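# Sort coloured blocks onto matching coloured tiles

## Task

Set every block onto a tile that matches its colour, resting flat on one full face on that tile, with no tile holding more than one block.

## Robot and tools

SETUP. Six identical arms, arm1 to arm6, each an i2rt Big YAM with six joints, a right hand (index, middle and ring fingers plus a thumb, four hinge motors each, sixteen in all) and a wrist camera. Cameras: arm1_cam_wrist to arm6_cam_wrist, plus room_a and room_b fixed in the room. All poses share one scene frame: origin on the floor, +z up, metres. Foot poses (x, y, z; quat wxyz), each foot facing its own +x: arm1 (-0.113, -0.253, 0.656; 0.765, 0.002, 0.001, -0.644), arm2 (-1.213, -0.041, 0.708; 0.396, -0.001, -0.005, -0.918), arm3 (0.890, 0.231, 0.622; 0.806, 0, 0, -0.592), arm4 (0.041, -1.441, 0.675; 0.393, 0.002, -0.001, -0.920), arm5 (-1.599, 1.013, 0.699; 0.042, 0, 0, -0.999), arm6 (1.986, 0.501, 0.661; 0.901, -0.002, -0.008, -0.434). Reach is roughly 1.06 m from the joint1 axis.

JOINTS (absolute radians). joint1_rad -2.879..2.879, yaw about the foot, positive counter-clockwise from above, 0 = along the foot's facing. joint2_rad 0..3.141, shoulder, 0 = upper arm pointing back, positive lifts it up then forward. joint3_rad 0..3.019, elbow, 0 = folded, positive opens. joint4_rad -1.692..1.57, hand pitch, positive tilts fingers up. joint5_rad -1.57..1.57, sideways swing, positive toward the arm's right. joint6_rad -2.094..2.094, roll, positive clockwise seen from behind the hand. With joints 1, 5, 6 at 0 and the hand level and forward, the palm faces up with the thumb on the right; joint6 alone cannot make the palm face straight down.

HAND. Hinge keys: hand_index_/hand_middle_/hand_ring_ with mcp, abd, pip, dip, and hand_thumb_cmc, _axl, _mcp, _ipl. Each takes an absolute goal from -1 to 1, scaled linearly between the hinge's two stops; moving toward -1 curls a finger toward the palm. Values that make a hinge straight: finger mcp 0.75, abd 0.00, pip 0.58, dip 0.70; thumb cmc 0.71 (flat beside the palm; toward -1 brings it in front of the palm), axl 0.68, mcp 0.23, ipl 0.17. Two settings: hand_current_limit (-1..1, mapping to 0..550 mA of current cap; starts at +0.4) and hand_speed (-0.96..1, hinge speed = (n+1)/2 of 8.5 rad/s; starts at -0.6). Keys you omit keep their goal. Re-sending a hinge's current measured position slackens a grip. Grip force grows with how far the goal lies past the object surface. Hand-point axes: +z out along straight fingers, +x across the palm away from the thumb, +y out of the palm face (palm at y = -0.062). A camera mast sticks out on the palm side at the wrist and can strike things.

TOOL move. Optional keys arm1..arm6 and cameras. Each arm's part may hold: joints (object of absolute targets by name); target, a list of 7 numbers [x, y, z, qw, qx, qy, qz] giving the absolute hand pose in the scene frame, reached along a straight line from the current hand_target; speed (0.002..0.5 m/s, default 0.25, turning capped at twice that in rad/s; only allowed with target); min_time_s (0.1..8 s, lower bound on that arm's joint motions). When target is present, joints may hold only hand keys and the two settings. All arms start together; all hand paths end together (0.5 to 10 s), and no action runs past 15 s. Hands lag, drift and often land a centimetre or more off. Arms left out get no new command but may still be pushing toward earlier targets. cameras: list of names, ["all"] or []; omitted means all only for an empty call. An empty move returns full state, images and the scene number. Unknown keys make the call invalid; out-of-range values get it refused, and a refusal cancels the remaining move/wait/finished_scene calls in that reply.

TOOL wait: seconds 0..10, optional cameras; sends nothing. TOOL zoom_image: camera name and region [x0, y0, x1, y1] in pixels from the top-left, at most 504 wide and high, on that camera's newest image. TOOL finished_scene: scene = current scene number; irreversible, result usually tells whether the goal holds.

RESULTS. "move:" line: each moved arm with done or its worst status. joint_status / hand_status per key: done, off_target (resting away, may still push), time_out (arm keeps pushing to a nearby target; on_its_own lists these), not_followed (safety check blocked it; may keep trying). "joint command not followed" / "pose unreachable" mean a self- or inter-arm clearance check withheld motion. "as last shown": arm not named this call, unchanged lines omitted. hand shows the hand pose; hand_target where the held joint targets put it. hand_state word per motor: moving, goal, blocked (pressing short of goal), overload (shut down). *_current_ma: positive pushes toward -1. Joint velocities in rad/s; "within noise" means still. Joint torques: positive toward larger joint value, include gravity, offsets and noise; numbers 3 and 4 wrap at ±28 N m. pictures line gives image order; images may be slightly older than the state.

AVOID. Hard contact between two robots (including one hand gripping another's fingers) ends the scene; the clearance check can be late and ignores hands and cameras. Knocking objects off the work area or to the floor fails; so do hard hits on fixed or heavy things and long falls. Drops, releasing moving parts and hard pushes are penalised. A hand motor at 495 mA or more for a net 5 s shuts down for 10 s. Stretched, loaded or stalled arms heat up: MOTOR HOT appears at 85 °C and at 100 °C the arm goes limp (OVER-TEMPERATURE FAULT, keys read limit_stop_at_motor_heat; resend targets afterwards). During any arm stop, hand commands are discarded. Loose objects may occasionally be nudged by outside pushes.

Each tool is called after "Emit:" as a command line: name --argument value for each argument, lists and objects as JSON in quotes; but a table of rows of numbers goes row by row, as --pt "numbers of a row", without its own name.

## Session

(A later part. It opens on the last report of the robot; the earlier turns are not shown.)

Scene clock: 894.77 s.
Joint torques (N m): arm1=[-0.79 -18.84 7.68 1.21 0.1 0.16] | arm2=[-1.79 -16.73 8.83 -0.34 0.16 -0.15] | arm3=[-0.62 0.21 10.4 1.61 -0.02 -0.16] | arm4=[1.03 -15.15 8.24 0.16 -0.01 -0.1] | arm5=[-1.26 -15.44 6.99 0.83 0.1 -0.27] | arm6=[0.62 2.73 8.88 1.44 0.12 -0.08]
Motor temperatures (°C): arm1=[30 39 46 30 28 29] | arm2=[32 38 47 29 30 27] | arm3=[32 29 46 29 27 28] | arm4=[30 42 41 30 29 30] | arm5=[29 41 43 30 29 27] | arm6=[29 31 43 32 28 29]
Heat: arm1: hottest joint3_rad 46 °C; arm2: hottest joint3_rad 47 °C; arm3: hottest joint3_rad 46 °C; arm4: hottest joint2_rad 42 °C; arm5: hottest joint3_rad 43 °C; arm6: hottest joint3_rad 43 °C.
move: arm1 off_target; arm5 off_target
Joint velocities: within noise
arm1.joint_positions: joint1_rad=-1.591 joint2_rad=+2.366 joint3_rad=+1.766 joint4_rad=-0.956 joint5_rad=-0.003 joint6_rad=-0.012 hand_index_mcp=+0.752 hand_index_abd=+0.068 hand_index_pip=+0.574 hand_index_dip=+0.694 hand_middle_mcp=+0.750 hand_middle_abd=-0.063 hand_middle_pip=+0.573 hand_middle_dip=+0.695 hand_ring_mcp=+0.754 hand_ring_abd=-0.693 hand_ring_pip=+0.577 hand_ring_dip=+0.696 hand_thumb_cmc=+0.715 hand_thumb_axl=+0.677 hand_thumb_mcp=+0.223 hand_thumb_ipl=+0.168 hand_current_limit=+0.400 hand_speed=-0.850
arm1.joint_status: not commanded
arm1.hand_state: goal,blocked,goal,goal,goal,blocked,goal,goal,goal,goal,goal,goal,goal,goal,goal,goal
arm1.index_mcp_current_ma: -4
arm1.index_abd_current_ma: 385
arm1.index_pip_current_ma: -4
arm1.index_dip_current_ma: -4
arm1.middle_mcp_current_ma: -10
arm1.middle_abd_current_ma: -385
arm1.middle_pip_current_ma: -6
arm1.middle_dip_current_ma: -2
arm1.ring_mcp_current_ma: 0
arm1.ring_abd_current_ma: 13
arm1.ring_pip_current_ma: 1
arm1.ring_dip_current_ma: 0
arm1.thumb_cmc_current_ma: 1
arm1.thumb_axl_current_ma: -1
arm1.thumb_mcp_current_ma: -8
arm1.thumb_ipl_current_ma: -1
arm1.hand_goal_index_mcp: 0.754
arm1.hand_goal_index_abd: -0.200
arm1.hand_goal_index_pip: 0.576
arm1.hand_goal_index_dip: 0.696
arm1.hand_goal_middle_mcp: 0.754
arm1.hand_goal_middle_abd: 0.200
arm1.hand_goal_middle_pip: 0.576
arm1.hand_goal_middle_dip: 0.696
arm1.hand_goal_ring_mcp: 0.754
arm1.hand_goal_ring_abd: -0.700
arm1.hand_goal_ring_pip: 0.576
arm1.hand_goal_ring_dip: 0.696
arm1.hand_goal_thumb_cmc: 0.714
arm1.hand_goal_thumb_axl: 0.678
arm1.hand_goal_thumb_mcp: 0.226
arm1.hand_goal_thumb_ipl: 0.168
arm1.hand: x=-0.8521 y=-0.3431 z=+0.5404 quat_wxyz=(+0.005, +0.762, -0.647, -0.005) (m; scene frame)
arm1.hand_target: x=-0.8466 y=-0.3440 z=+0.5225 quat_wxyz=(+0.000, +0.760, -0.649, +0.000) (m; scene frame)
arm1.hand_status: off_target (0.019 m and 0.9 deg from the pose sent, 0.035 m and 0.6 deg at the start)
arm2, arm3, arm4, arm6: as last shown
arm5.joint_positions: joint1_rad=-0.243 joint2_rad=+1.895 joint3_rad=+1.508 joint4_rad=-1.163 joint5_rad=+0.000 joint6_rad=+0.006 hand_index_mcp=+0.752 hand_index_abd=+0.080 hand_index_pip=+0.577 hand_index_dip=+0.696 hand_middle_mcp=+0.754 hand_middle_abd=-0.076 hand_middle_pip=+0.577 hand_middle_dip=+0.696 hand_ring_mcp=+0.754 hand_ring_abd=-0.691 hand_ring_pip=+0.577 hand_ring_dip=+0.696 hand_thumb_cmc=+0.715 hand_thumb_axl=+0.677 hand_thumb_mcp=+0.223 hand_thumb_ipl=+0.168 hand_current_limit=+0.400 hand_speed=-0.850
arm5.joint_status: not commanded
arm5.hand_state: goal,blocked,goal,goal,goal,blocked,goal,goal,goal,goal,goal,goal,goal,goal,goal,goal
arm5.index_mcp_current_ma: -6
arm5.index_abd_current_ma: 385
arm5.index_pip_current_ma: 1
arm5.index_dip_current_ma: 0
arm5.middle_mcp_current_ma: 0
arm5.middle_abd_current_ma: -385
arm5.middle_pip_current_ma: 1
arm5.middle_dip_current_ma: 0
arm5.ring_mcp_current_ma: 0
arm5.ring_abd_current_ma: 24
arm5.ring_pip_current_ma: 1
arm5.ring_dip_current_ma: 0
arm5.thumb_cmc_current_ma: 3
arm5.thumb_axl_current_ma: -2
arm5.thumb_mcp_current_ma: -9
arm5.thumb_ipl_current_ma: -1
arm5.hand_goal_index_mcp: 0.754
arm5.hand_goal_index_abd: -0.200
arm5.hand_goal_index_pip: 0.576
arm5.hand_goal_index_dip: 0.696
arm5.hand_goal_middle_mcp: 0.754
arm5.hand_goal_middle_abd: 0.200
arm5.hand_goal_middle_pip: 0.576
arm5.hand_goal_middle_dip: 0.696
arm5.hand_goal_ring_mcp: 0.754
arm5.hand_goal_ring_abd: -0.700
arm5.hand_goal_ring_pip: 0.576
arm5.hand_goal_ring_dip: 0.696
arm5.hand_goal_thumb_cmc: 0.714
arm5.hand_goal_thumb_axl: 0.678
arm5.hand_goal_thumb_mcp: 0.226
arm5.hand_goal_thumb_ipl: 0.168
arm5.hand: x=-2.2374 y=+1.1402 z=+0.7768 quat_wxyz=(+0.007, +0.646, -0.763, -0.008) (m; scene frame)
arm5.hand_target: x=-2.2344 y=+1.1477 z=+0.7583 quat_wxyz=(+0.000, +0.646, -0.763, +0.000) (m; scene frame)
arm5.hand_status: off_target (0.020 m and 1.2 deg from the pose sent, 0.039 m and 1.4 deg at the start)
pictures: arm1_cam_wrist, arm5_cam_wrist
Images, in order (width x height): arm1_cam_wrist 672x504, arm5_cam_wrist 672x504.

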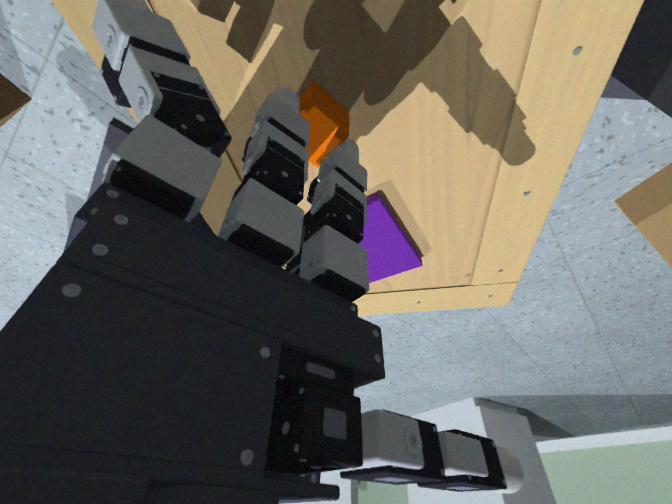

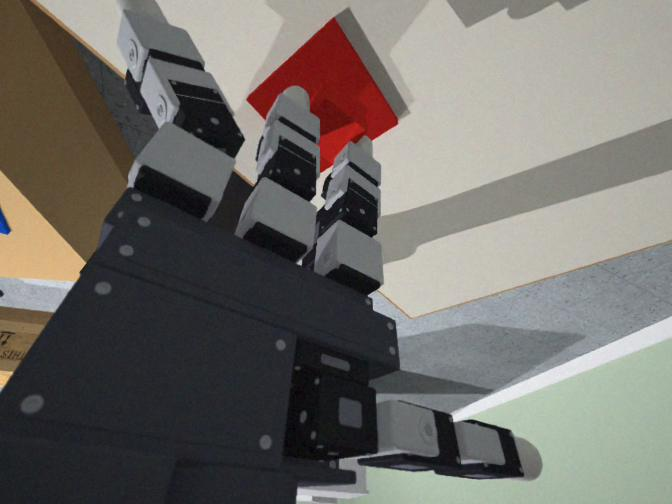

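Emit:
move --arm5 '{"target": [-2.233, 1.148, 0.742, 0, 0.646, -0.763, 0], "speed": 0.05}' --arm1 '{"target": [-0.845, -0.344, 0.507, 0.0, 0.7604, -0.6494, 0.0], "speed": 0.05}' --cameras '["arm1_cam_wrist", "arm5_cam_wrist"]'

Emit:
zoom_image --camera "arm5_cam_wrist" --region '[220, 20, 480, 200]'

Emit:
zoom_image --camera "arm1_cam_wrist" --region '[220, 20, 480, 200]'

Scene clock: 901.00 s.
Joint torques (N m): arm1=[-0.73 -17.9 6.78 1.83 0.11 0.16] | arm2=[-2.02 -16.85 8.75 -0.39 0.16 -0.16] | arm3=[-0.67 0.21 10.39 1.59 -0.02 -0.15] | arm4=[0.97 -14.97 8.27 0.14 0 -0.09] | arm5=[-1.32 -15.27 6.84 0.84 0.1 -0.27] | arm6=[0.62 2.67 8.87 1.43 0.12 -0.08]
Motor temperatures (°C): arm1=[30 40 45 30 28 29] | arm2=[32 38 47 29 30 27] | arm3=[32 29 46 29 27 28] | arm4=[30 42 41 30 29 30] | arm5=[29 41 43 30 29 27] | arm6=[29 31 43 32 28 29]
Heat: arm1: hottest joint3_rad 45 °C; arm2: hottest joint3_rad 47 °C; arm3: hottest joint3_rad 46 °C; arm4: hottest joint2_rad 42 °C; arm5: hottest joint3_rad 43 °C; arm6: hottest joint3_rad 43 °C.
move: arm1 off_target; arm5 off_target
Joint velocities: within noise
arm1.joint_positions: joint1_rad=-1.591 joint2_rad=+2.366 joint3_rad=+1.766 joint4_rad=-0.944 joint5_rad=-0.003 joint6_rad=-0.012 hand_index_mcp=+0.766 hand_index_abd=+0.068 hand_index_pip=+0.584 hand_index_dip=+0.698 hand_middle_mcp=+0.766 hand_middle_abd=-0.063 hand_middle_pip=+0.583 hand_middle_dip=+0.698 hand_ring_mcp=+0.754 hand_ring_abd=-0.693 hand_ring_pip=+0.577 hand_ring_dip=+0.696 hand_thumb_cmc=+0.715 hand_thumb_axl=+0.677 hand_thumb_mcp=+0.223 hand_thumb_ipl=+0.168 hand_current_limit=+0.400 hand_speed=-0.850
arm1.joint_status: not commanded
arm1.hand_state: goal,blocked,goal,goal,goal,blocked,goal,goal,goal,goal,goal,goal,goal,goal,goal,goal
arm1.index_mcp_current_ma: 33
arm1.index_abd_current_ma: 385
arm1.index_pip_current_ma: 20
arm1.index_dip_current_ma: 4
arm1.middle_mcp_current_ma: 33
arm1.middle_abd_current_ma: -385
arm1.middle_pip_current_ma: 15
arm1.middle_dip_current_ma: 3
arm1.ring_mcp_current_ma: 0
arm1.ring_abd_current_ma: 13
arm1.ring_pip_current_ma: 1
arm1.ring_dip_current_ma: 0
arm1.thumb_cmc_current_ma: 1
arm1.thumb_axl_current_ma: -1
arm1.thumb_mcp_current_ma: -8
arm1.thumb_ipl_current_ma: -1
arm1.hand_goal_index_mcp: 0.754
arm1.hand_goal_index_abd: -0.200
arm1.hand_goal_index_pip: 0.576
arm1.hand_goal_index_dip: 0.696
arm1.hand_goal_middle_mcp: 0.754
arm1.hand_goal_middle_abd: 0.200
arm1.hand_goal_middle_pip: 0.576
arm1.hand_goal_middle_dip: 0.696
arm1.hand_goal_ring_mcp: 0.754
arm1.hand_goal_ring_abd: -0.700
arm1.hand_goal_ring_pip: 0.576
arm1.hand_goal_ring_dip: 0.696
arm1.hand_goal_thumb_cmc: 0.714
arm1.hand_goal_thumb_axl: 0.678
arm1.hand_goal_thumb_mcp: 0.226
arm1.hand_goal_thumb_ipl: 0.168
arm1.hand: x=-0.8549 y=-0.3436 z=+0.5412 quat_wxyz=(+0.010, +0.762, -0.647, -0.009) (m; scene frame)
arm1.hand_target: x=-0.8436 y=-0.3438 z=+0.5081 quat_wxyz=(+0.000, +0.761, -0.649, +0.000) (m; scene frame)
arm1.hand_status: off_target (0.036 m and 1.5 deg from the pose sent, 0.034 m and 0.9 deg at the start)
arm2, arm3, arm6: as last shown
arm4.joint_positions: joint1_rad=-0.950 joint2_rad=+1.611 joint3_rad=+1.665 joint4_rad=-1.612 joint5_rad=+0.004 joint6_rad=+0.560 hand_index_mcp=+0.743 hand_index_abd=+0.019 hand_index_pip=+0.571 hand_index_dip=+0.696 hand_middle_mcp=+0.762 hand_middle_abd=-0.043 hand_middle_pip=+0.579 hand_middle_dip=+0.696 hand_ring_mcp=+0.754 hand_ring_abd=-0.692 hand_ring_pip=+0.577 hand_ring_dip=+0.696 hand_thumb_cmc=+0.715 hand_thumb_axl=+0.677 hand_thumb_mcp=+0.223 hand_thumb_ipl=+0.168 hand_current_limit=+0.400 hand_speed=-0.850
arm4.joint_status: not commanded
arm4.hand_state: goal,blocked,goal,goal,goal,blocked,goal,goal,goal,goal,goal,goal,goal,goal,goal,goal
arm4.index_mcp_current_ma: -5
arm4.index_abd_current_ma: 385
arm4.index_pip_current_ma: -1
arm4.index_dip_current_ma: 0
arm4.middle_mcp_current_ma: 3
arm4.middle_abd_current_ma: -385
arm4.middle_pip_current_ma: 1
arm4.middle_dip_current_ma: 0
arm4.ring_mcp_current_ma: 0
arm4.ring_abd_current_ma: 2
arm4.ring_pip_current_ma: 0
arm4.ring_dip_current_ma: 0
arm4.thumb_cmc_current_ma: 0
arm4.thumb_axl_current_ma: 0
arm4.thumb_mcp_current_ma: -1
arm4.thumb_ipl_current_ma: 0
arm4.hand_goal_index_mcp: 0.754
arm4.hand_goal_index_abd: -0.200
arm4.hand_goal_index_pip: 0.576
arm4.hand_goal_index_dip: 0.696
arm4.hand_goal_middle_mcp: 0.754
arm4.hand_goal_middle_abd: 0.200
arm4.hand_goal_middle_pip: 0.576
arm4.hand_goal_middle_dip: 0.696
arm4.hand_goal_ring_mcp: 0.754
arm4.hand_goal_ring_abd: -0.700
arm4.hand_goal_ring_pip: 0.576
arm4.hand_goal_ring_dip: 0.696
arm4.hand_goal_thumb_cmc: 0.714
arm4.hand_goal_thumb_axl: 0.678
arm4.hand_goal_thumb_mcp: 0.226
arm4.hand_goal_thumb_ipl: 0.168
arm4.hand: x=-0.4942 y=-1.2976 z=+0.9527 quat_wxyz=(+0.002, +0.420, -0.907, -0.003) (m; scene frame)
arm4.hand_target: x=-0.4882 y=-1.2990 z=+0.9518 quat_wxyz=(-0.002, +0.425, -0.905, +0.000) (m; scene frame)
arm4.hand_status: not commanded
arm5.joint_positions: joint1_rad=-0.244 joint2_rad=+1.908 joint3_rad=+1.483 joint4_rad=-1.124 joint5_rad=+0.000 joint6_rad=+0.006 hand_index_mcp=+0.752 hand_index_abd=+0.080 hand_index_pip=+0.577 hand_index_dip=+0.696 hand_middle_mcp=+0.754 hand_middle_abd=-0.076 hand_middle_pip=+0.577 hand_middle_dip=+0.696 hand_ring_mcp=+0.754 hand_ring_abd=-0.691 hand_ring_pip=+0.577 hand_ring_dip=+0.696 hand_thumb_cmc=+0.715 hand_thumb_axl=+0.677 hand_thumb_mcp=+0.223 hand_thumb_ipl=+0.168 hand_current_limit=+0.400 hand_speed=-0.850
arm5.joint_status: not commanded
arm5.hand_state: goal,blocked,goal,goal,goal,blocked,goal,goal,goal,goal,goal,goal,goal,goal,goal,goal
arm5.index_mcp_current_ma: -6
arm5.index_abd_current_ma: 385
arm5.index_pip_current_ma: 1
arm5.index_dip_current_ma: 0
arm5.middle_mcp_current_ma: 0
arm5.middle_abd_current_ma: -385
arm5.middle_pip_current_ma: 1
arm5.middle_dip_current_ma: 0
arm5.ring_mcp_current_ma: 0
arm5.ring_abd_current_ma: 24
arm5.ring_pip_current_ma: 1
arm5.ring_dip_current_ma: 0
arm5.thumb_cmc_current_ma: 3
arm5.thumb_axl_current_ma: -2
arm5.thumb_mcp_current_ma: -9
arm5.thumb_ipl_current_ma: -1
arm5.hand_goal_index_mcp: 0.754
arm5.hand_goal_index_abd: -0.200
arm5.hand_goal_index_pip: 0.576
arm5.hand_goal_index_dip: 0.696
arm5.hand_goal_middle_mcp: 0.754
arm5.hand_goal_middle_abd: 0.200
arm5.hand_goal_middle_pip: 0.576
arm5.hand_goal_middle_dip: 0.696
arm5.hand_goal_ring_mcp: 0.754
arm5.hand_goal_ring_abd: -0.700
arm5.hand_goal_ring_pip: 0.576
arm5.hand_goal_ring_dip: 0.696
arm5.hand_goal_thumb_cmc: 0.714
arm5.hand_goal_thumb_axl: 0.678
arm5.hand_goal_thumb_mcp: 0.226
arm5.hand_goal_thumb_ipl: 0.168
arm5.hand: x=-2.2361 y=+1.1402 z=+0.7611 quat_wxyz=(+0.007, +0.646, -0.763, -0.008) (m; scene frame)
arm5.hand_target: x=-2.2324 y=+1.1478 z=+0.7424 quat_wxyz=(+0.000, +0.646, -0.763, +0.000) (m; scene frame)
arm5.hand_status: off_target (0.021 m and 1.2 deg from the pose sent, 0.036 m and 1.2 deg at the start)
pictures: arm1_cam_wrist, arm5_cam_wrist
Images, in order (width x height): arm1_cam_wrist 672x504, arm5_cam_wrist 672x504.

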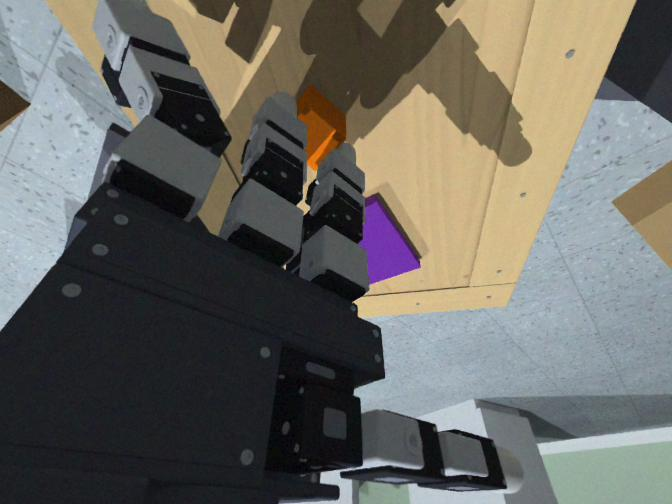

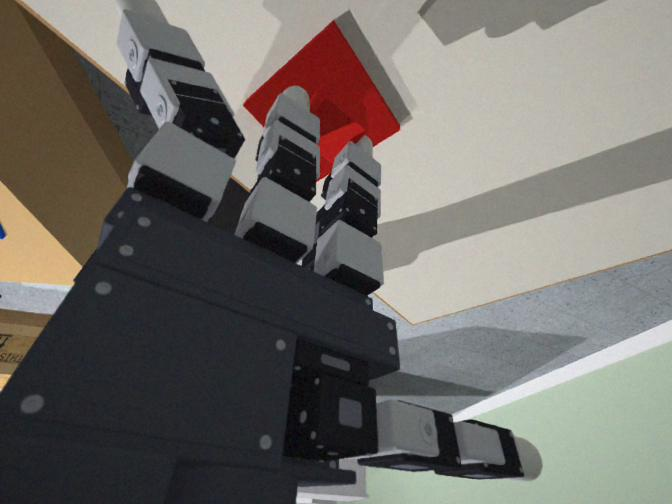

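Scaled by 1.938 from the camera's 672x504 image, which has a finer 960x720 frame.

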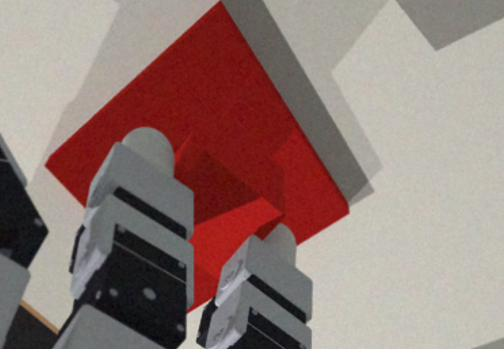

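Scaled by 1.938 from the camera's 672x504 image, which has a finer 960x720 frame.

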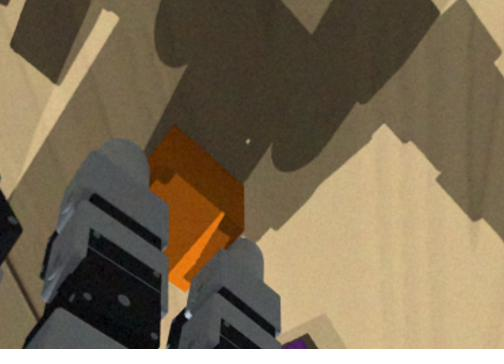

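Emit:
move --arm5 '{"target": [-2.232, 1.148, 0.727, 0, 0.646, -0.763, 0], "speed": 0.05}' --arm1 '{"target": [-0.853, -0.344, 0.530, 0.0, 0.7604, -0.6494, 0.0], "speed": 0.05, "joints": {"hand_index_abd": 0.13, "hand_middle_abd": -0.13}}' --cameras '["arm1_cam_wrist", "arm5_cam_wrist"]'

Emit:
zoom_image --camera "arm5_cam_wrist" --region '[220, 20, 480, 200]'

Scene clock: 906.53 s.
Joint torques (N m): arm1=[-0.91 -19.96 10.07 0.09 0.1 0.14] | arm2=[-1.96 -16.73 8.79 -0.34 0.18 -0.14] | arm3=[-0.67 0.21 10.39 1.59 -0.02 -0.16] | arm4=[0.79 -15.21 8.31 0.2 0.01 -0.09] | arm5=[-1.26 -15.56 6.75 0.83 0.1 -0.27] | arm6=[0.62 2.73 8.88 1.43 0.12 -0.09]
Motor temperatures (°C): arm1=[30 40 45 30 28 29] | arm2=[32 38 47 29 30 27] | arm3=[32 29 46 29 27 28] | arm4=[30 42 41 30 29 30] | arm5=[29 41 43 30 29 27] | arm6=[29 31 43 32 28 29]
Heat: arm1: hottest joint3_rad 45 °C; arm2: hottest joint3_rad 47 °C; arm3: hottest joint3_rad 46 °C; arm4: hottest joint2_rad 42 °C; arm5: hottest joint3_rad 43 °C; arm6: hottest joint3_rad 43 °C.
move: arm1 done; arm5 off_target
Joint velocities: within noise
arm1.joint_positions: joint1_rad=-1.591 joint2_rad=+2.377 joint3_rad=+1.764 joint4_rad=-0.953 joint5_rad=-0.003 joint6_rad=-0.012 hand_index_mcp=+0.755 hand_index_abd=+0.125 hand_index_pip=+0.579 hand_index_dip=+0.698 hand_middle_mcp=+0.755 hand_middle_abd=-0.126 hand_middle_pip=+0.578 hand_middle_dip=+0.698 hand_ring_mcp=+0.754 hand_ring_abd=-0.693 hand_ring_pip=+0.577 hand_ring_dip=+0.696 hand_thumb_cmc=+0.715 hand_thumb_axl=+0.677 hand_thumb_mcp=+0.223 hand_thumb_ipl=+0.168 hand_current_limit=+0.400 hand_speed=-0.850
arm1.joint_status: all done
arm1.hand_state: goal,goal,goal,goal,goal,goal,goal,goal,goal,goal,goal,goal,goal,goal,goal,goal
arm1.index_mcp_current_ma: 1
arm1.index_abd_current_ma: -9
arm1.index_pip_current_ma: 5
arm1.index_dip_current_ma: 4
arm1.middle_mcp_current_ma: 2
arm1.middle_abd_current_ma: 8
arm1.middle_pip_current_ma: 5
arm1.middle_dip_current_ma: 3
arm1.ring_mcp_current_ma: 0
arm1.ring_abd_current_ma: 13
arm1.ring_pip_current_ma: 1
arm1.ring_dip_current_ma: 0
arm1.thumb_cmc_current_ma: 1
arm1.thumb_axl_current_ma: -1
arm1.thumb_mcp_current_ma: -8
arm1.thumb_ipl_current_ma: -1
arm1.hand_goal_index_mcp: 0.754
arm1.hand_goal_index_abd: 0.130
arm1.hand_goal_index_pip: 0.576
arm1.hand_goal_index_dip: 0.696
arm1.hand_goal_middle_mcp: 0.754
arm1.hand_goal_middle_abd: -0.130
arm1.hand_goal_middle_pip: 0.576
arm1.hand_goal_middle_dip: 0.696
arm1.hand_goal_ring_mcp: 0.754
arm1.hand_goal_ring_abd: -0.700
arm1.hand_goal_ring_pip: 0.576
arm1.hand_goal_ring_dip: 0.696
arm1.hand_goal_thumb_cmc: 0.714
arm1.hand_goal_thumb_axl: 0.678
arm1.hand_goal_thumb_mcp: 0.226
arm1.hand_goal_thumb_ipl: 0.168
arm1.hand: x=-0.8492 y=-0.3427 z=+0.5317 quat_wxyz=(+0.001, +0.762, -0.647, -0.002) (m; scene frame)
arm1.hand_target: x=-0.8528 y=-0.3441 z=+0.5300 quat_wxyz=(+0.000, +0.761, -0.649, +0.000) (m; scene frame)
arm1.hand_status: done (0.004 m and 0.4 deg from the pose sent, 0.011 m and 1.5 deg at the start)
arm2, arm3, arm4, arm6: as last shown
arm5.joint_positions: joint1_rad=-0.244 joint2_rad=+1.924 joint3_rad=+1.463 joint4_rad=-1.089 joint5_rad=+0.000 joint6_rad=+0.006 hand_index_mcp=+0.752 hand_index_abd=+0.080 hand_index_pip=+0.577 hand_index_dip=+0.696 hand_middle_mcp=+0.754 hand_middle_abd=-0.076 hand_middle_pip=+0.577 hand_middle_dip=+0.696 hand_ring_mcp=+0.754 hand_ring_abd=-0.691 hand_ring_pip=+0.577 hand_ring_dip=+0.696 hand_thumb_cmc=+0.715 hand_thumb_axl=+0.677 hand_thumb_mcp=+0.223 hand_thumb_ipl=+0.168 hand_current_limit=+0.400 hand_speed=-0.850
arm5.joint_status: not commanded
arm5.hand_state: goal,blocked,goal,goal,goal,blocked,goal,goal,goal,goal,goal,goal,goal,goal,goal,goal
arm5.index_mcp_current_ma: -6
arm5.index_abd_current_ma: 385
arm5.index_pip_current_ma: 1
arm5.index_dip_current_ma: 0
arm5.middle_mcp_current_ma: 0
arm5.middle_abd_current_ma: -385
arm5.middle_pip_current_ma: 1
arm5.middle_dip_current_ma: 0
arm5.ring_mcp_current_ma: 0
arm5.ring_abd_current_ma: 24
arm5.ring_pip_current_ma: 1
arm5.ring_dip_current_ma: 0
arm5.thumb_cmc_current_ma: 3
arm5.thumb_axl_current_ma: -2
arm5.thumb_mcp_current_ma: -9
arm5.thumb_ipl_current_ma: -1
arm5.hand_goal_index_mcp: 0.754
arm5.hand_goal_index_abd: -0.200
arm5.hand_goal_index_pip: 0.576
arm5.hand_goal_index_dip: 0.696
arm5.hand_goal_middle_mcp: 0.754
arm5.hand_goal_middle_abd: 0.200
arm5.hand_goal_middle_pip: 0.576
arm5.hand_goal_middle_dip: 0.696
arm5.hand_goal_ring_mcp: 0.754
arm5.hand_goal_ring_abd: -0.700
arm5.hand_goal_ring_pip: 0.576
arm5.hand_goal_ring_dip: 0.696
arm5.hand_goal_thumb_cmc: 0.714
arm5.hand_goal_thumb_axl: 0.678
arm5.hand_goal_thumb_mcp: 0.226
arm5.hand_goal_thumb_ipl: 0.168
arm5.hand: x=-2.2354 y=+1.1404 z=+0.7459 quat_wxyz=(+0.007, +0.646, -0.763, -0.008) (m; scene frame)
arm5.hand_target: x=-2.2313 y=+1.1478 z=+0.7273 quat_wxyz=(+0.000, +0.646, -0.763, +0.000) (m; scene frame)
arm5.hand_status: off_target (0.021 m and 1.2 deg from the pose sent, 0.035 m and 1.2 deg at the start)
pictures: arm1_cam_wrist, arm5_cam_wrist
Images, in order (width x height): arm1_cam_wrist 672x504, arm5_cam_wrist 672x504.

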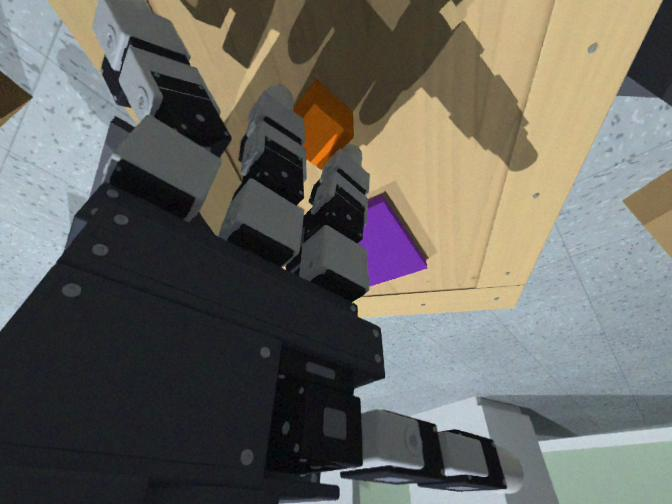

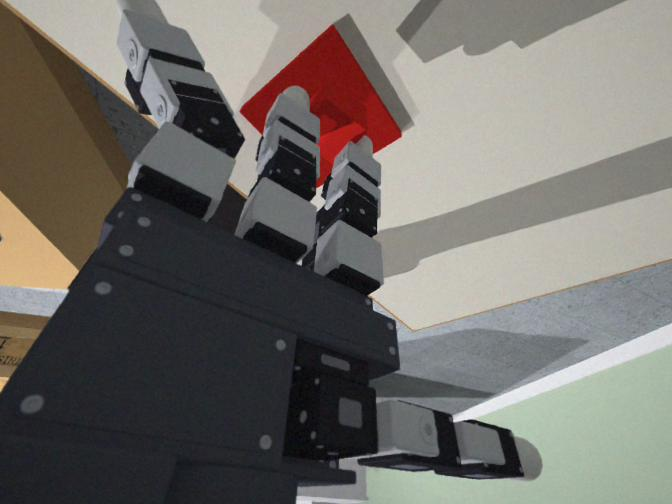

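Scaled by 1.938 from the camera's 672x504 image, which has a finer 960x720 frame.

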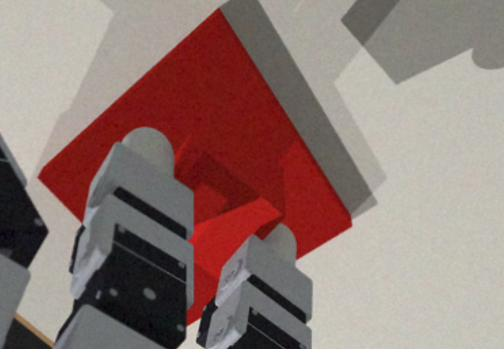

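Emit:
move --arm1 '{"joints": {"hand_index_abd": 0.3, "hand_middle_abd": -0.3}}' --arm5 '{"target": [-2.222, 1.152, 0.712, 0, 0.646, -0.763, 0], "speed": 0.05}' --cameras '["arm1_cam_wrist", "arm5_cam_wrist"]'

Emit:
zoom_image --camera "arm5_cam_wrist" --region '[220, 20, 480, 200]'

Emit:
zoom_image --camera "arm1_cam_wrist" --region '[220, 50, 420, 210]'

Scene clock: 921.70 s.
Joint torques (N m): arm1=[-0.91 -19.96 10.06 0.1 0.1 0.14] | arm2=[-1.67 -16.85 8.79 -0.39 0.16 -0.12] | arm3=[-0.67 0.26 10.39 1.59 -0.01 -0.16] | arm4=[0.97 -15.03 8.34 0.14 0 -0.1] | arm5=[-0.67 -15.5 6.56 0.83 0.1 -0.27] | arm6=[0.62 2.73 8.9 1.43 0.12 -0.09]
Motor temperatures (°C): arm1=[30 39 45 30 28 29] | arm2=[32 38 47 29 30 27] | arm3=[32 29 46 29 27 28] | arm4=[30 42 41 30 29 30] | arm5=[29 40 42 30 29 27] | arm6=[29 31 43 32 28 29]
Heat: arm1: hottest joint3_rad 45 °C; arm2: hottest joint3_rad 47 °C; arm3: hottest joint3_rad 46 °C; arm4: hottest joint2_rad 42 °C; arm5: hottest joint3_rad 42 °C; arm6: hottest joint3_rad 43 °C.
move: arm1 done; arm5 off_target
Joint velocities: within noise
arm1.joint_positions: joint1_rad=-1.591 joint2_rad=+2.377 joint3_rad=+1.764 joint4_rad=-0.953 joint5_rad=-0.003 joint6_rad=-0.012 hand_index_mcp=+0.755 hand_index_abd=+0.293 hand_index_pip=+0.579 hand_index_dip=+0.698 hand_middle_mcp=+0.755 hand_middle_abd=-0.294 hand_middle_pip=+0.578 hand_middle_dip=+0.698 hand_ring_mcp=+0.754 hand_ring_abd=-0.693 hand_ring_pip=+0.577 hand_ring_dip=+0.696 hand_thumb_cmc=+0.715 hand_thumb_axl=+0.677 hand_thumb_mcp=+0.223 hand_thumb_ipl=+0.168 hand_current_limit=+0.400 hand_speed=-0.850
arm1.joint_status: all done
arm1.hand_state: goal,goal,goal,goal,goal,goal,goal,goal,goal,goal,goal,goal,goal,goal,goal,goal
arm1.index_mcp_current_ma: 1
arm1.index_abd_current_ma: -13
arm1.index_pip_current_ma: 5
arm1.index_dip_current_ma: 4
arm1.middle_mcp_current_ma: 2
arm1.middle_abd_current_ma: 11
arm1.middle_pip_current_ma: 5
arm1.middle_dip_current_ma: 3
arm1.ring_mcp_current_ma: 0
arm1.ring_abd_current_ma: 13
arm1.ring_pip_current_ma: 1
arm1.ring_dip_current_ma: 0
arm1.thumb_cmc_current_ma: 1
arm1.thumb_axl_current_ma: -1
arm1.thumb_mcp_current_ma: -8
arm1.thumb_ipl_current_ma: -1
arm1.hand_goal_index_mcp: 0.754
arm1.hand_goal_index_abd: 0.300
arm1.hand_goal_index_pip: 0.576
arm1.hand_goal_index_dip: 0.696
arm1.hand_goal_middle_mcp: 0.754
arm1.hand_goal_middle_abd: -0.300
arm1.hand_goal_middle_pip: 0.576
arm1.hand_goal_middle_dip: 0.696
arm1.hand_goal_ring_mcp: 0.754
arm1.hand_goal_ring_abd: -0.700
arm1.hand_goal_ring_pip: 0.576
arm1.hand_goal_ring_dip: 0.696
arm1.hand_goal_thumb_cmc: 0.714
arm1.hand_goal_thumb_axl: 0.678
arm1.hand_goal_thumb_mcp: 0.226
arm1.hand_goal_thumb_ipl: 0.168
arm1.hand: x=-0.8492 y=-0.3427 z=+0.5317 quat_wxyz=(+0.001, +0.762, -0.647, -0.002) (m; scene frame)
arm1.hand_target: x=-0.8528 y=-0.3441 z=+0.5300 quat_wxyz=(+0.000, +0.761, -0.649, +0.000) (m; scene frame)
arm1.hand_status: not commanded
arm2, arm3, arm4, arm6: as last shown
arm5.joint_positions: joint1_rad=-0.256 joint2_rad=+1.924 joint3_rad=+1.416 joint4_rad=-1.043 joint5_rad=+0.000 joint6_rad=-0.005 hand_index_mcp=+0.752 hand_index_abd=+0.080 hand_index_pip=+0.577 hand_index_dip=+0.696 hand_middle_mcp=+0.754 hand_middle_abd=-0.076 hand_middle_pip=+0.577 hand_middle_dip=+0.696 hand_ring_mcp=+0.754 hand_ring_abd=-0.691 hand_ring_pip=+0.577 hand_ring_dip=+0.696 hand_thumb_cmc=+0.715 hand_thumb_axl=+0.677 hand_thumb_mcp=+0.223 hand_thumb_ipl=+0.168 hand_current_limit=+0.400 hand_speed=-0.850
arm5.joint_status: not commanded
arm5.hand_state: goal,blocked,goal,goal,goal,blocked,goal,goal,goal,goal,goal,goal,goal,goal,goal,goal
arm5.index_mcp_current_ma: -6
arm5.index_abd_current_ma: 385
arm5.index_pip_current_ma: 1
arm5.index_dip_current_ma: 0
arm5.middle_mcp_current_ma: 0
arm5.middle_abd_current_ma: -385
arm5.middle_pip_current_ma: 1
arm5.middle_dip_current_ma: 0
arm5.ring_mcp_current_ma: 0
arm5.ring_abd_current_ma: 24
arm5.ring_pip_current_ma: 1
arm5.ring_dip_current_ma: 0
arm5.thumb_cmc_current_ma: 3
arm5.thumb_axl_current_ma: -2
arm5.thumb_mcp_current_ma: -9
arm5.thumb_ipl_current_ma: -1
arm5.hand_goal_index_mcp: 0.754
arm5.hand_goal_index_abd: -0.200
arm5.hand_goal_index_pip: 0.576
arm5.hand_goal_index_dip: 0.696
arm5.hand_goal_middle_mcp: 0.754
arm5.hand_goal_middle_abd: 0.200
arm5.hand_goal_middle_pip: 0.576
arm5.hand_goal_middle_dip: 0.696
arm5.hand_goal_ring_mcp: 0.754
arm5.hand_goal_ring_abd: -0.700
arm5.hand_goal_ring_pip: 0.576
arm5.hand_goal_ring_dip: 0.696
arm5.hand_goal_thumb_cmc: 0.714
arm5.hand_goal_thumb_axl: 0.678
arm5.hand_goal_thumb_mcp: 0.226
arm5.hand_goal_thumb_ipl: 0.168
arm5.hand: x=-2.2258 y=+1.1456 z=+0.7300 quat_wxyz=(+0.006, +0.645, -0.764, -0.008) (m; scene frame)
arm5.hand_target: x=-2.2216 y=+1.1518 z=+0.7125 quat_wxyz=(+0.000, +0.646, -0.763, +0.000) (m; scene frame)
arm5.hand_status: off_target (0.019 m and 1.2 deg from the pose sent, 0.038 m and 1.2 deg at the start)
pictures: arm1_cam_wrist, arm5_cam_wrist
Images, in order (width x height): arm1_cam_wrist 672x504, arm5_cam_wrist 672x504.

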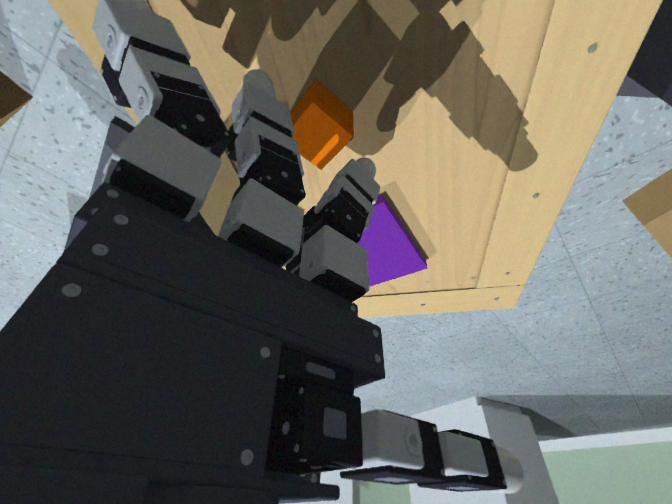

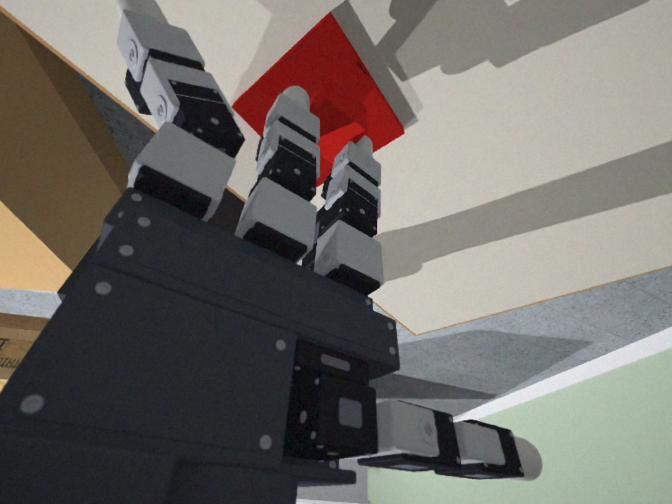

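Scaled by 1.938 from the camera's 672x504 image, which has a finer 960x720 frame.

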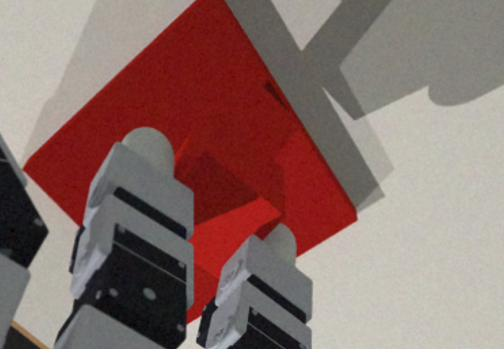

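Scaled by 2.520 from the camera's 672x504 image, which has a finer 960x720 frame.

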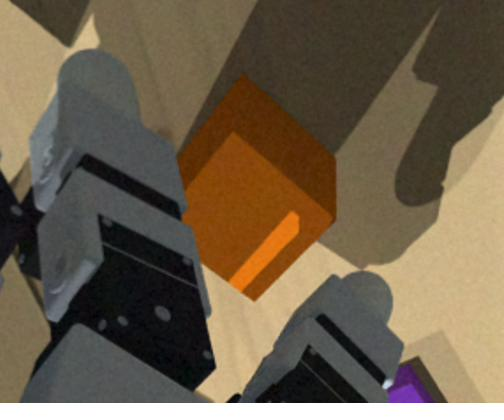

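Emit:
move --arm1 '{"target": [-0.858, -0.346, 0.82, 0.0, 0.7604, -0.6494, 0.0], "speed": 0.15}' --arm5 '{"target": [-2.222, 1.152, 0.697, 0, 0.646, -0.763, 0], "speed": 0.05}' --cameras '["arm5_cam_wrist"]'

Emit:
move --arm1 '{"joints": {"joint1_rad": -2.6}, "min_time_s": 2.5}' --arm5 '{"target": [-2.222, 1.152, 0.684, 0, 0.646, -0.763, 0], "speed": 0.05}' --cameras '["arm5_cam_wrist"]'

Scene clock: 932.27 s.
Joint torques (N m): arm1=[-0.91 -21.83 14.98 -0.06 0.09 0.14] | arm2=[-1.85 -16.79 8.76 -0.36 0.17 -0.16] | arm3=[-0.62 0.21 10.4 1.59 -0.02 -0.16] | arm4=[0.85 -15.15 8.28 0.14 0.01 -0.09] | arm5=[-1.2 -15.21 6.31 0.83 0.1 -0.27] | arm6=[0.62 2.73 8.88 1.43 0.12 -0.09]
Motor temperatures (°C): arm1=[30 39 45 30 28 29] | arm2=[32 38 48 29 30 27] | arm3=[32 29 46 29 27 28] | arm4=[30 42 41 30 29 30] | arm5=[29 39 42 30 29 27] | arm6=[29 31 43 32 28 29]
Heat: arm1: hottest joint3_rad 45 °C; arm2: hottest joint3_rad 48 °C; arm3: hottest joint3_rad 46 °C; arm4: hottest joint2_rad 42 °C; arm5: hottest joint3_rad 42 °C; arm6: hottest joint3_rad 43 °C.
move: arm1 off_target; arm5 off_target
Joint velocities: within noise
arm1.joint_positions: joint1_rad=-1.591 joint2_rad=+2.147 joint3_rad=+2.062 joint4_rad=-1.548 joint5_rad=-0.003 joint6_rad=-0.012 hand_index_mcp=+0.754 hand_index_abd=+0.294 hand_index_pip=+0.578 hand_index_dip=+0.698 hand_middle_mcp=+0.753 hand_middle_abd=-0.294 hand_middle_pip=+0.578 hand_middle_dip=+0.698 hand_ring_mcp=+0.754 hand_ring_abd=-0.693 hand_ring_pip=+0.577 hand_ring_dip=+0.696 hand_thumb_cmc=+0.715 hand_thumb_axl=+0.677 hand_thumb_mcp=+0.223 hand_thumb_ipl=+0.168 hand_current_limit=+0.400 hand_speed=-0.850
arm1.joint_status: not commanded
arm1.hand_state: goal,goal,goal,goal,goal,goal,goal,goal,goal,goal,goal,goal,goal,goal,goal,goal
arm1.index_mcp_current_ma: -1
arm1.index_abd_current_ma: -12
arm1.index_pip_current_ma: 4
arm1.index_dip_current_ma: 4
arm1.middle_mcp_current_ma: -1
arm1.middle_abd_current_ma: 11
arm1.middle_pip_current_ma: 4
arm1.middle_dip_current_ma: 3
arm1.ring_mcp_current_ma: -1
arm1.ring_abd_current_ma: 13
arm1.ring_pip_current_ma: 1
arm1.ring_dip_current_ma: 0
arm1.thumb_cmc_current_ma: 1
arm1.thumb_axl_current_ma: -1
arm1.thumb_mcp_current_ma: -8
arm1.thumb_ipl_current_ma: -1
arm1.hand_goal_index_mcp: 0.754
arm1.hand_goal_index_abd: 0.300
arm1.hand_goal_index_pip: 0.576
arm1.hand_goal_index_dip: 0.696
arm1.hand_goal_middle_mcp: 0.754
arm1.hand_goal_middle_abd: -0.300
arm1.hand_goal_middle_pip: 0.576
arm1.hand_goal_middle_dip: 0.696
arm1.hand_goal_ring_mcp: 0.754
arm1.hand_goal_ring_abd: -0.700
arm1.hand_goal_ring_pip: 0.576
arm1.hand_goal_ring_dip: 0.696
arm1.hand_goal_thumb_cmc: 0.714
arm1.hand_goal_thumb_axl: 0.678
arm1.hand_goal_thumb_mcp: 0.226
arm1.hand_goal_thumb_ipl: 0.168
arm1.hand: x=-0.8436 y=-0.3428 z=+0.7808 quat_wxyz=(-0.024, +0.762, -0.647, +0.021) (m; scene frame)
arm1.hand_target: x=-0.8560 y=-0.3458 z=+0.8200 quat_wxyz=(+0.000, +0.761, -0.649, +0.000) (m; scene frame)
arm1.hand_status: off_target (0.042 m and 3.7 deg from the pose sent, 0.288 m and 0.4 deg at the start)
arm2, arm3, arm4, arm6: as last shown
arm5.joint_positions: joint1_rad=-0.256 joint2_rad=+1.940 joint3_rad=+1.404 joint4_rad=-1.010 joint5_rad=+0.000 joint6_rad=-0.005 hand_index_mcp=+0.752 hand_index_abd=+0.080 hand_index_pip=+0.577 hand_index_dip=+0.696 hand_middle_mcp=+0.754 hand_middle_abd=-0.076 hand_middle_pip=+0.577 hand_middle_dip=+0.696 hand_ring_mcp=+0.754 hand_ring_abd=-0.691 hand_ring_pip=+0.577 hand_ring_dip=+0.696 hand_thumb_cmc=+0.715 hand_thumb_axl=+0.677 hand_thumb_mcp=+0.223 hand_thumb_ipl=+0.168 hand_current_limit=+0.400 hand_speed=-0.850
arm5.joint_status: not commanded
arm5.hand_state: goal,blocked,goal,goal,goal,blocked,goal,goal,goal,goal,goal,goal,goal,goal,goal,goal
arm5.index_mcp_current_ma: -6
arm5.index_abd_current_ma: 385
arm5.index_pip_current_ma: 1
arm5.index_dip_current_ma: 0
arm5.middle_mcp_current_ma: 0
arm5.middle_abd_current_ma: -385
arm5.middle_pip_current_ma: 1
arm5.middle_dip_current_ma: 0
arm5.ring_mcp_current_ma: 0
arm5.ring_abd_current_ma: 24
arm5.ring_pip_current_ma: 1
arm5.ring_dip_current_ma: 0
arm5.thumb_cmc_current_ma: 3
arm5.thumb_axl_current_ma: -2
arm5.thumb_mcp_current_ma: -9
arm5.thumb_ipl_current_ma: -1
arm5.hand_goal_index_mcp: 0.754
arm5.hand_goal_index_abd: -0.200
arm5.hand_goal_index_pip: 0.576
arm5.hand_goal_index_dip: 0.696
arm5.hand_goal_middle_mcp: 0.754
arm5.hand_goal_middle_abd: 0.200
arm5.hand_goal_middle_pip: 0.576
arm5.hand_goal_middle_dip: 0.696
arm5.hand_goal_ring_mcp: 0.754
arm5.hand_goal_ring_abd: -0.700
arm5.hand_goal_ring_pip: 0.576
arm5.hand_goal_ring_dip: 0.696
arm5.hand_goal_thumb_cmc: 0.714
arm5.hand_goal_thumb_axl: 0.678
arm5.hand_goal_thumb_mcp: 0.226
arm5.hand_goal_thumb_ipl: 0.168
arm5.hand: x=-2.2269 y=+1.1458 z=+0.7176 quat_wxyz=(+0.008, +0.645, -0.764, -0.009) (m; scene frame)
arm5.hand_target: x=-2.2213 y=+1.1518 z=+0.6974 quat_wxyz=(+0.000, +0.646, -0.763, +0.000) (m; scene frame)
arm5.hand_status: off_target (0.022 m and 1.4 deg from the pose sent, 0.034 m and 1.1 deg at the start)
pictures: arm5_cam_wrist
Images, in order (width x height): arm5_cam_wrist 672x504.

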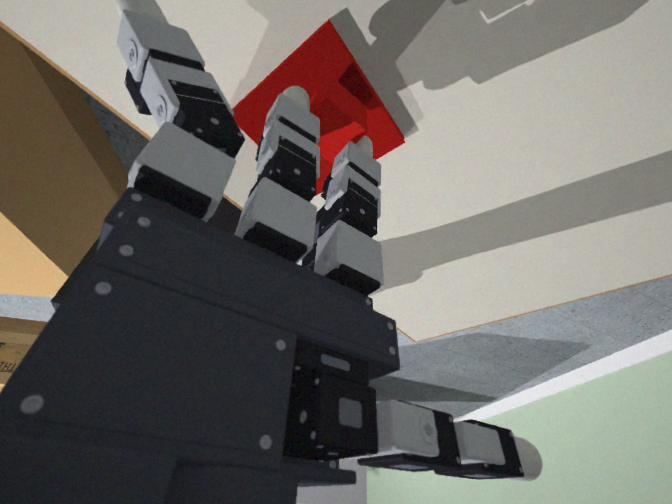

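Scene clock: 935.60 s.
Joint torques (N m): arm1=[-0.91 -21.71 15.02 -0.05 0.08 0.14] | arm2=[-1.79 -17.03 8.8 -0.36 0.16 -0.15] | arm3=[-0.62 0.21 10.39 1.59 -0.01 -0.16] | arm4=[1.03 -14.97 8.31 0.14 0.01 -0.1] | arm5=[-1.2 -15.56 6.28 0.87 0.1 -0.26] | arm6=[0.62 2.67 8.88 1.44 0.12 -0.08]
Motor temperatures (°C): arm1=[30 39 46 30 28 29] | arm2=[32 38 48 29 30 27] | arm3=[32 29 46 29 27 28] | arm4=[30 42 41 30 29 30] | arm5=[29 39 42 30 29 27] | arm6=[29 31 43 32 28 29]
Heat: arm1: hottest joint3_rad 46 °C; arm2: hottest joint3_rad 48 °C; arm3: hottest joint3_rad 46 °C; arm4: hottest joint2_rad 42 °C; arm5: hottest joint3_rad 42 °C; arm6: hottest joint3_rad 43 °C.
move: arm1 done; arm5 off_target
Joint velocities: within noise
arm1.joint_positions: joint1_rad=-2.602 joint2_rad=+2.147 joint3_rad=+2.062 joint4_rad=-1.548 joint5_rad=-0.003 joint6_rad=-0.012 hand_index_mcp=+0.753 hand_index_abd=+0.295 hand_index_pip=+0.578 hand_index_dip=+0.698 hand_middle_mcp=+0.753 hand_middle_abd=-0.295 hand_middle_pip=+0.578 hand_middle_dip=+0.698 hand_ring_mcp=+0.754 hand_ring_abd=-0.693 hand_ring_pip=+0.577 hand_ring_dip=+0.696 hand_thumb_cmc=+0.715 hand_thumb_axl=+0.677 hand_thumb_mcp=+0.223 hand_thumb_ipl=+0.168 hand_current_limit=+0.400 hand_speed=-0.850
arm1.joint_status: all done
arm1.hand_state: goal,goal,goal,goal,goal,goal,goal,goal,goal,goal,goal,goal,goal,goal,goal,goal
arm1.index_mcp_current_ma: -1
arm1.index_abd_current_ma: -9
arm1.index_pip_current_ma: 4
arm1.index_dip_current_ma: 4
arm1.middle_mcp_current_ma: -1
arm1.middle_abd_current_ma: 8
arm1.middle_pip_current_ma: 4
arm1.middle_dip_current_ma: 3
arm1.ring_mcp_current_ma: -1
arm1.ring_abd_current_ma: 13
arm1.ring_pip_current_ma: 1
arm1.ring_dip_current_ma: 0
arm1.thumb_cmc_current_ma: 1
arm1.thumb_axl_current_ma: -1
arm1.thumb_mcp_current_ma: -8
arm1.thumb_ipl_current_ma: -1
arm1.hand_goal_index_mcp: 0.754
arm1.hand_goal_index_abd: 0.300
arm1.hand_goal_index_pip: 0.576
arm1.hand_goal_index_dip: 0.696
arm1.hand_goal_middle_mcp: 0.754
arm1.hand_goal_middle_abd: -0.300
arm1.hand_goal_middle_pip: 0.576
arm1.hand_goal_middle_dip: 0.696
arm1.hand_goal_ring_mcp: 0.754
arm1.hand_goal_ring_abd: -0.700
arm1.hand_goal_ring_pip: 0.576
arm1.hand_goal_ring_dip: 0.696
arm1.hand_goal_thumb_cmc: 0.714
arm1.hand_goal_thumb_axl: 0.678
arm1.hand_goal_thumb_mcp: 0.226
arm1.hand_goal_thumb_ipl: 0.168
arm1.hand: x=-0.5769 y=+0.3180 z=+0.7837 quat_wxyz=(-0.010, +0.353, -0.935, +0.028) (m; scene frame)
arm1.hand_target: x=-0.5861 y=+0.3267 z=+0.8229 quat_wxyz=(+0.001, +0.351, -0.936, -0.002) (m; scene frame)
arm1.hand_status: not commanded
arm2, arm3, arm4, arm6: as last shown
arm5.joint_positions: joint1_rad=-0.256 joint2_rad=+1.962 joint3_rad=+1.394 joint4_rad=-0.982 joint5_rad=+0.000 joint6_rad=-0.005 hand_index_mcp=+0.752 hand_index_abd=+0.080 hand_index_pip=+0.577 hand_index_dip=+0.696 hand_middle_mcp=+0.754 hand_middle_abd=-0.076 hand_middle_pip=+0.577 hand_middle_dip=+0.696 hand_ring_mcp=+0.754 hand_ring_abd=-0.691 hand_ring_pip=+0.577 hand_ring_dip=+0.696 hand_thumb_cmc=+0.715 hand_thumb_axl=+0.677 hand_thumb_mcp=+0.223 hand_thumb_ipl=+0.168 hand_current_limit=+0.400 hand_speed=-0.850
arm5.joint_status: not commanded
arm5.hand_state: goal,blocked,goal,goal,goal,blocked,goal,goal,goal,goal,goal,goal,goal,goal,goal,goal
arm5.index_mcp_current_ma: -6
arm5.index_abd_current_ma: 385
arm5.index_pip_current_ma: 1
arm5.index_dip_current_ma: 0
arm5.middle_mcp_current_ma: 0
arm5.middle_abd_current_ma: -385
arm5.middle_pip_current_ma: 1
arm5.middle_dip_current_ma: 0
arm5.ring_mcp_current_ma: 0
arm5.ring_abd_current_ma: 24
arm5.ring_pip_current_ma: 1
arm5.ring_dip_current_ma: 0
arm5.thumb_cmc_current_ma: 3
arm5.thumb_axl_current_ma: -2
arm5.thumb_mcp_current_ma: -9
arm5.thumb_ipl_current_ma: -1
arm5.hand_goal_index_mcp: 0.754
arm5.hand_goal_index_abd: -0.200
arm5.hand_goal_index_pip: 0.576
arm5.hand_goal_index_dip: 0.696
arm5.hand_goal_middle_mcp: 0.754
arm5.hand_goal_middle_abd: 0.200
arm5.hand_goal_middle_pip: 0.576
arm5.hand_goal_middle_dip: 0.696
arm5.hand_goal_ring_mcp: 0.754
arm5.hand_goal_ring_abd: -0.700
arm5.hand_goal_ring_pip: 0.576
arm5.hand_goal_ring_dip: 0.696
arm5.hand_goal_thumb_cmc: 0.714
arm5.hand_goal_thumb_axl: 0.678
arm5.hand_goal_thumb_mcp: 0.226
arm5.hand_goal_thumb_ipl: 0.168
arm5.hand: x=-2.2264 y=+1.1457 z=+0.7022 quat_wxyz=(+0.006, +0.645, -0.764, -0.008) (m; scene frame)
arm5.hand_target: x=-2.2214 y=+1.1518 z=+0.6844 quat_wxyz=(+0.000, +0.646, -0.763, +0.000) (m; scene frame)
arm5.hand_status: off_target (0.020 m and 1.1 deg from the pose sent, 0.035 m and 1.4 deg at the start)
pictures: arm5_cam_wrist
Images, in order (width x height): arm5_cam_wrist 672x504.

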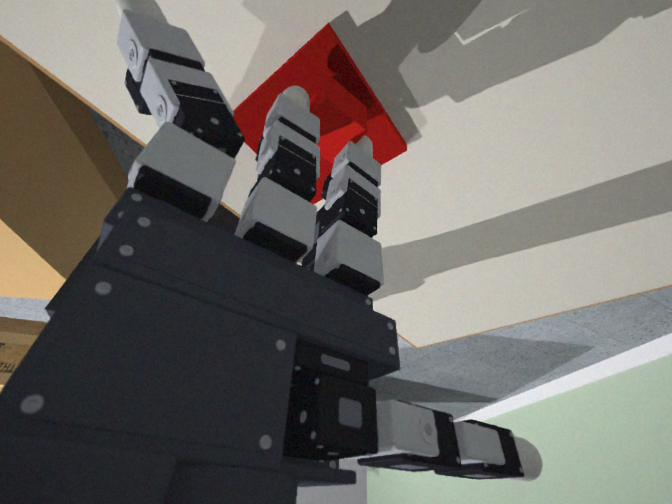

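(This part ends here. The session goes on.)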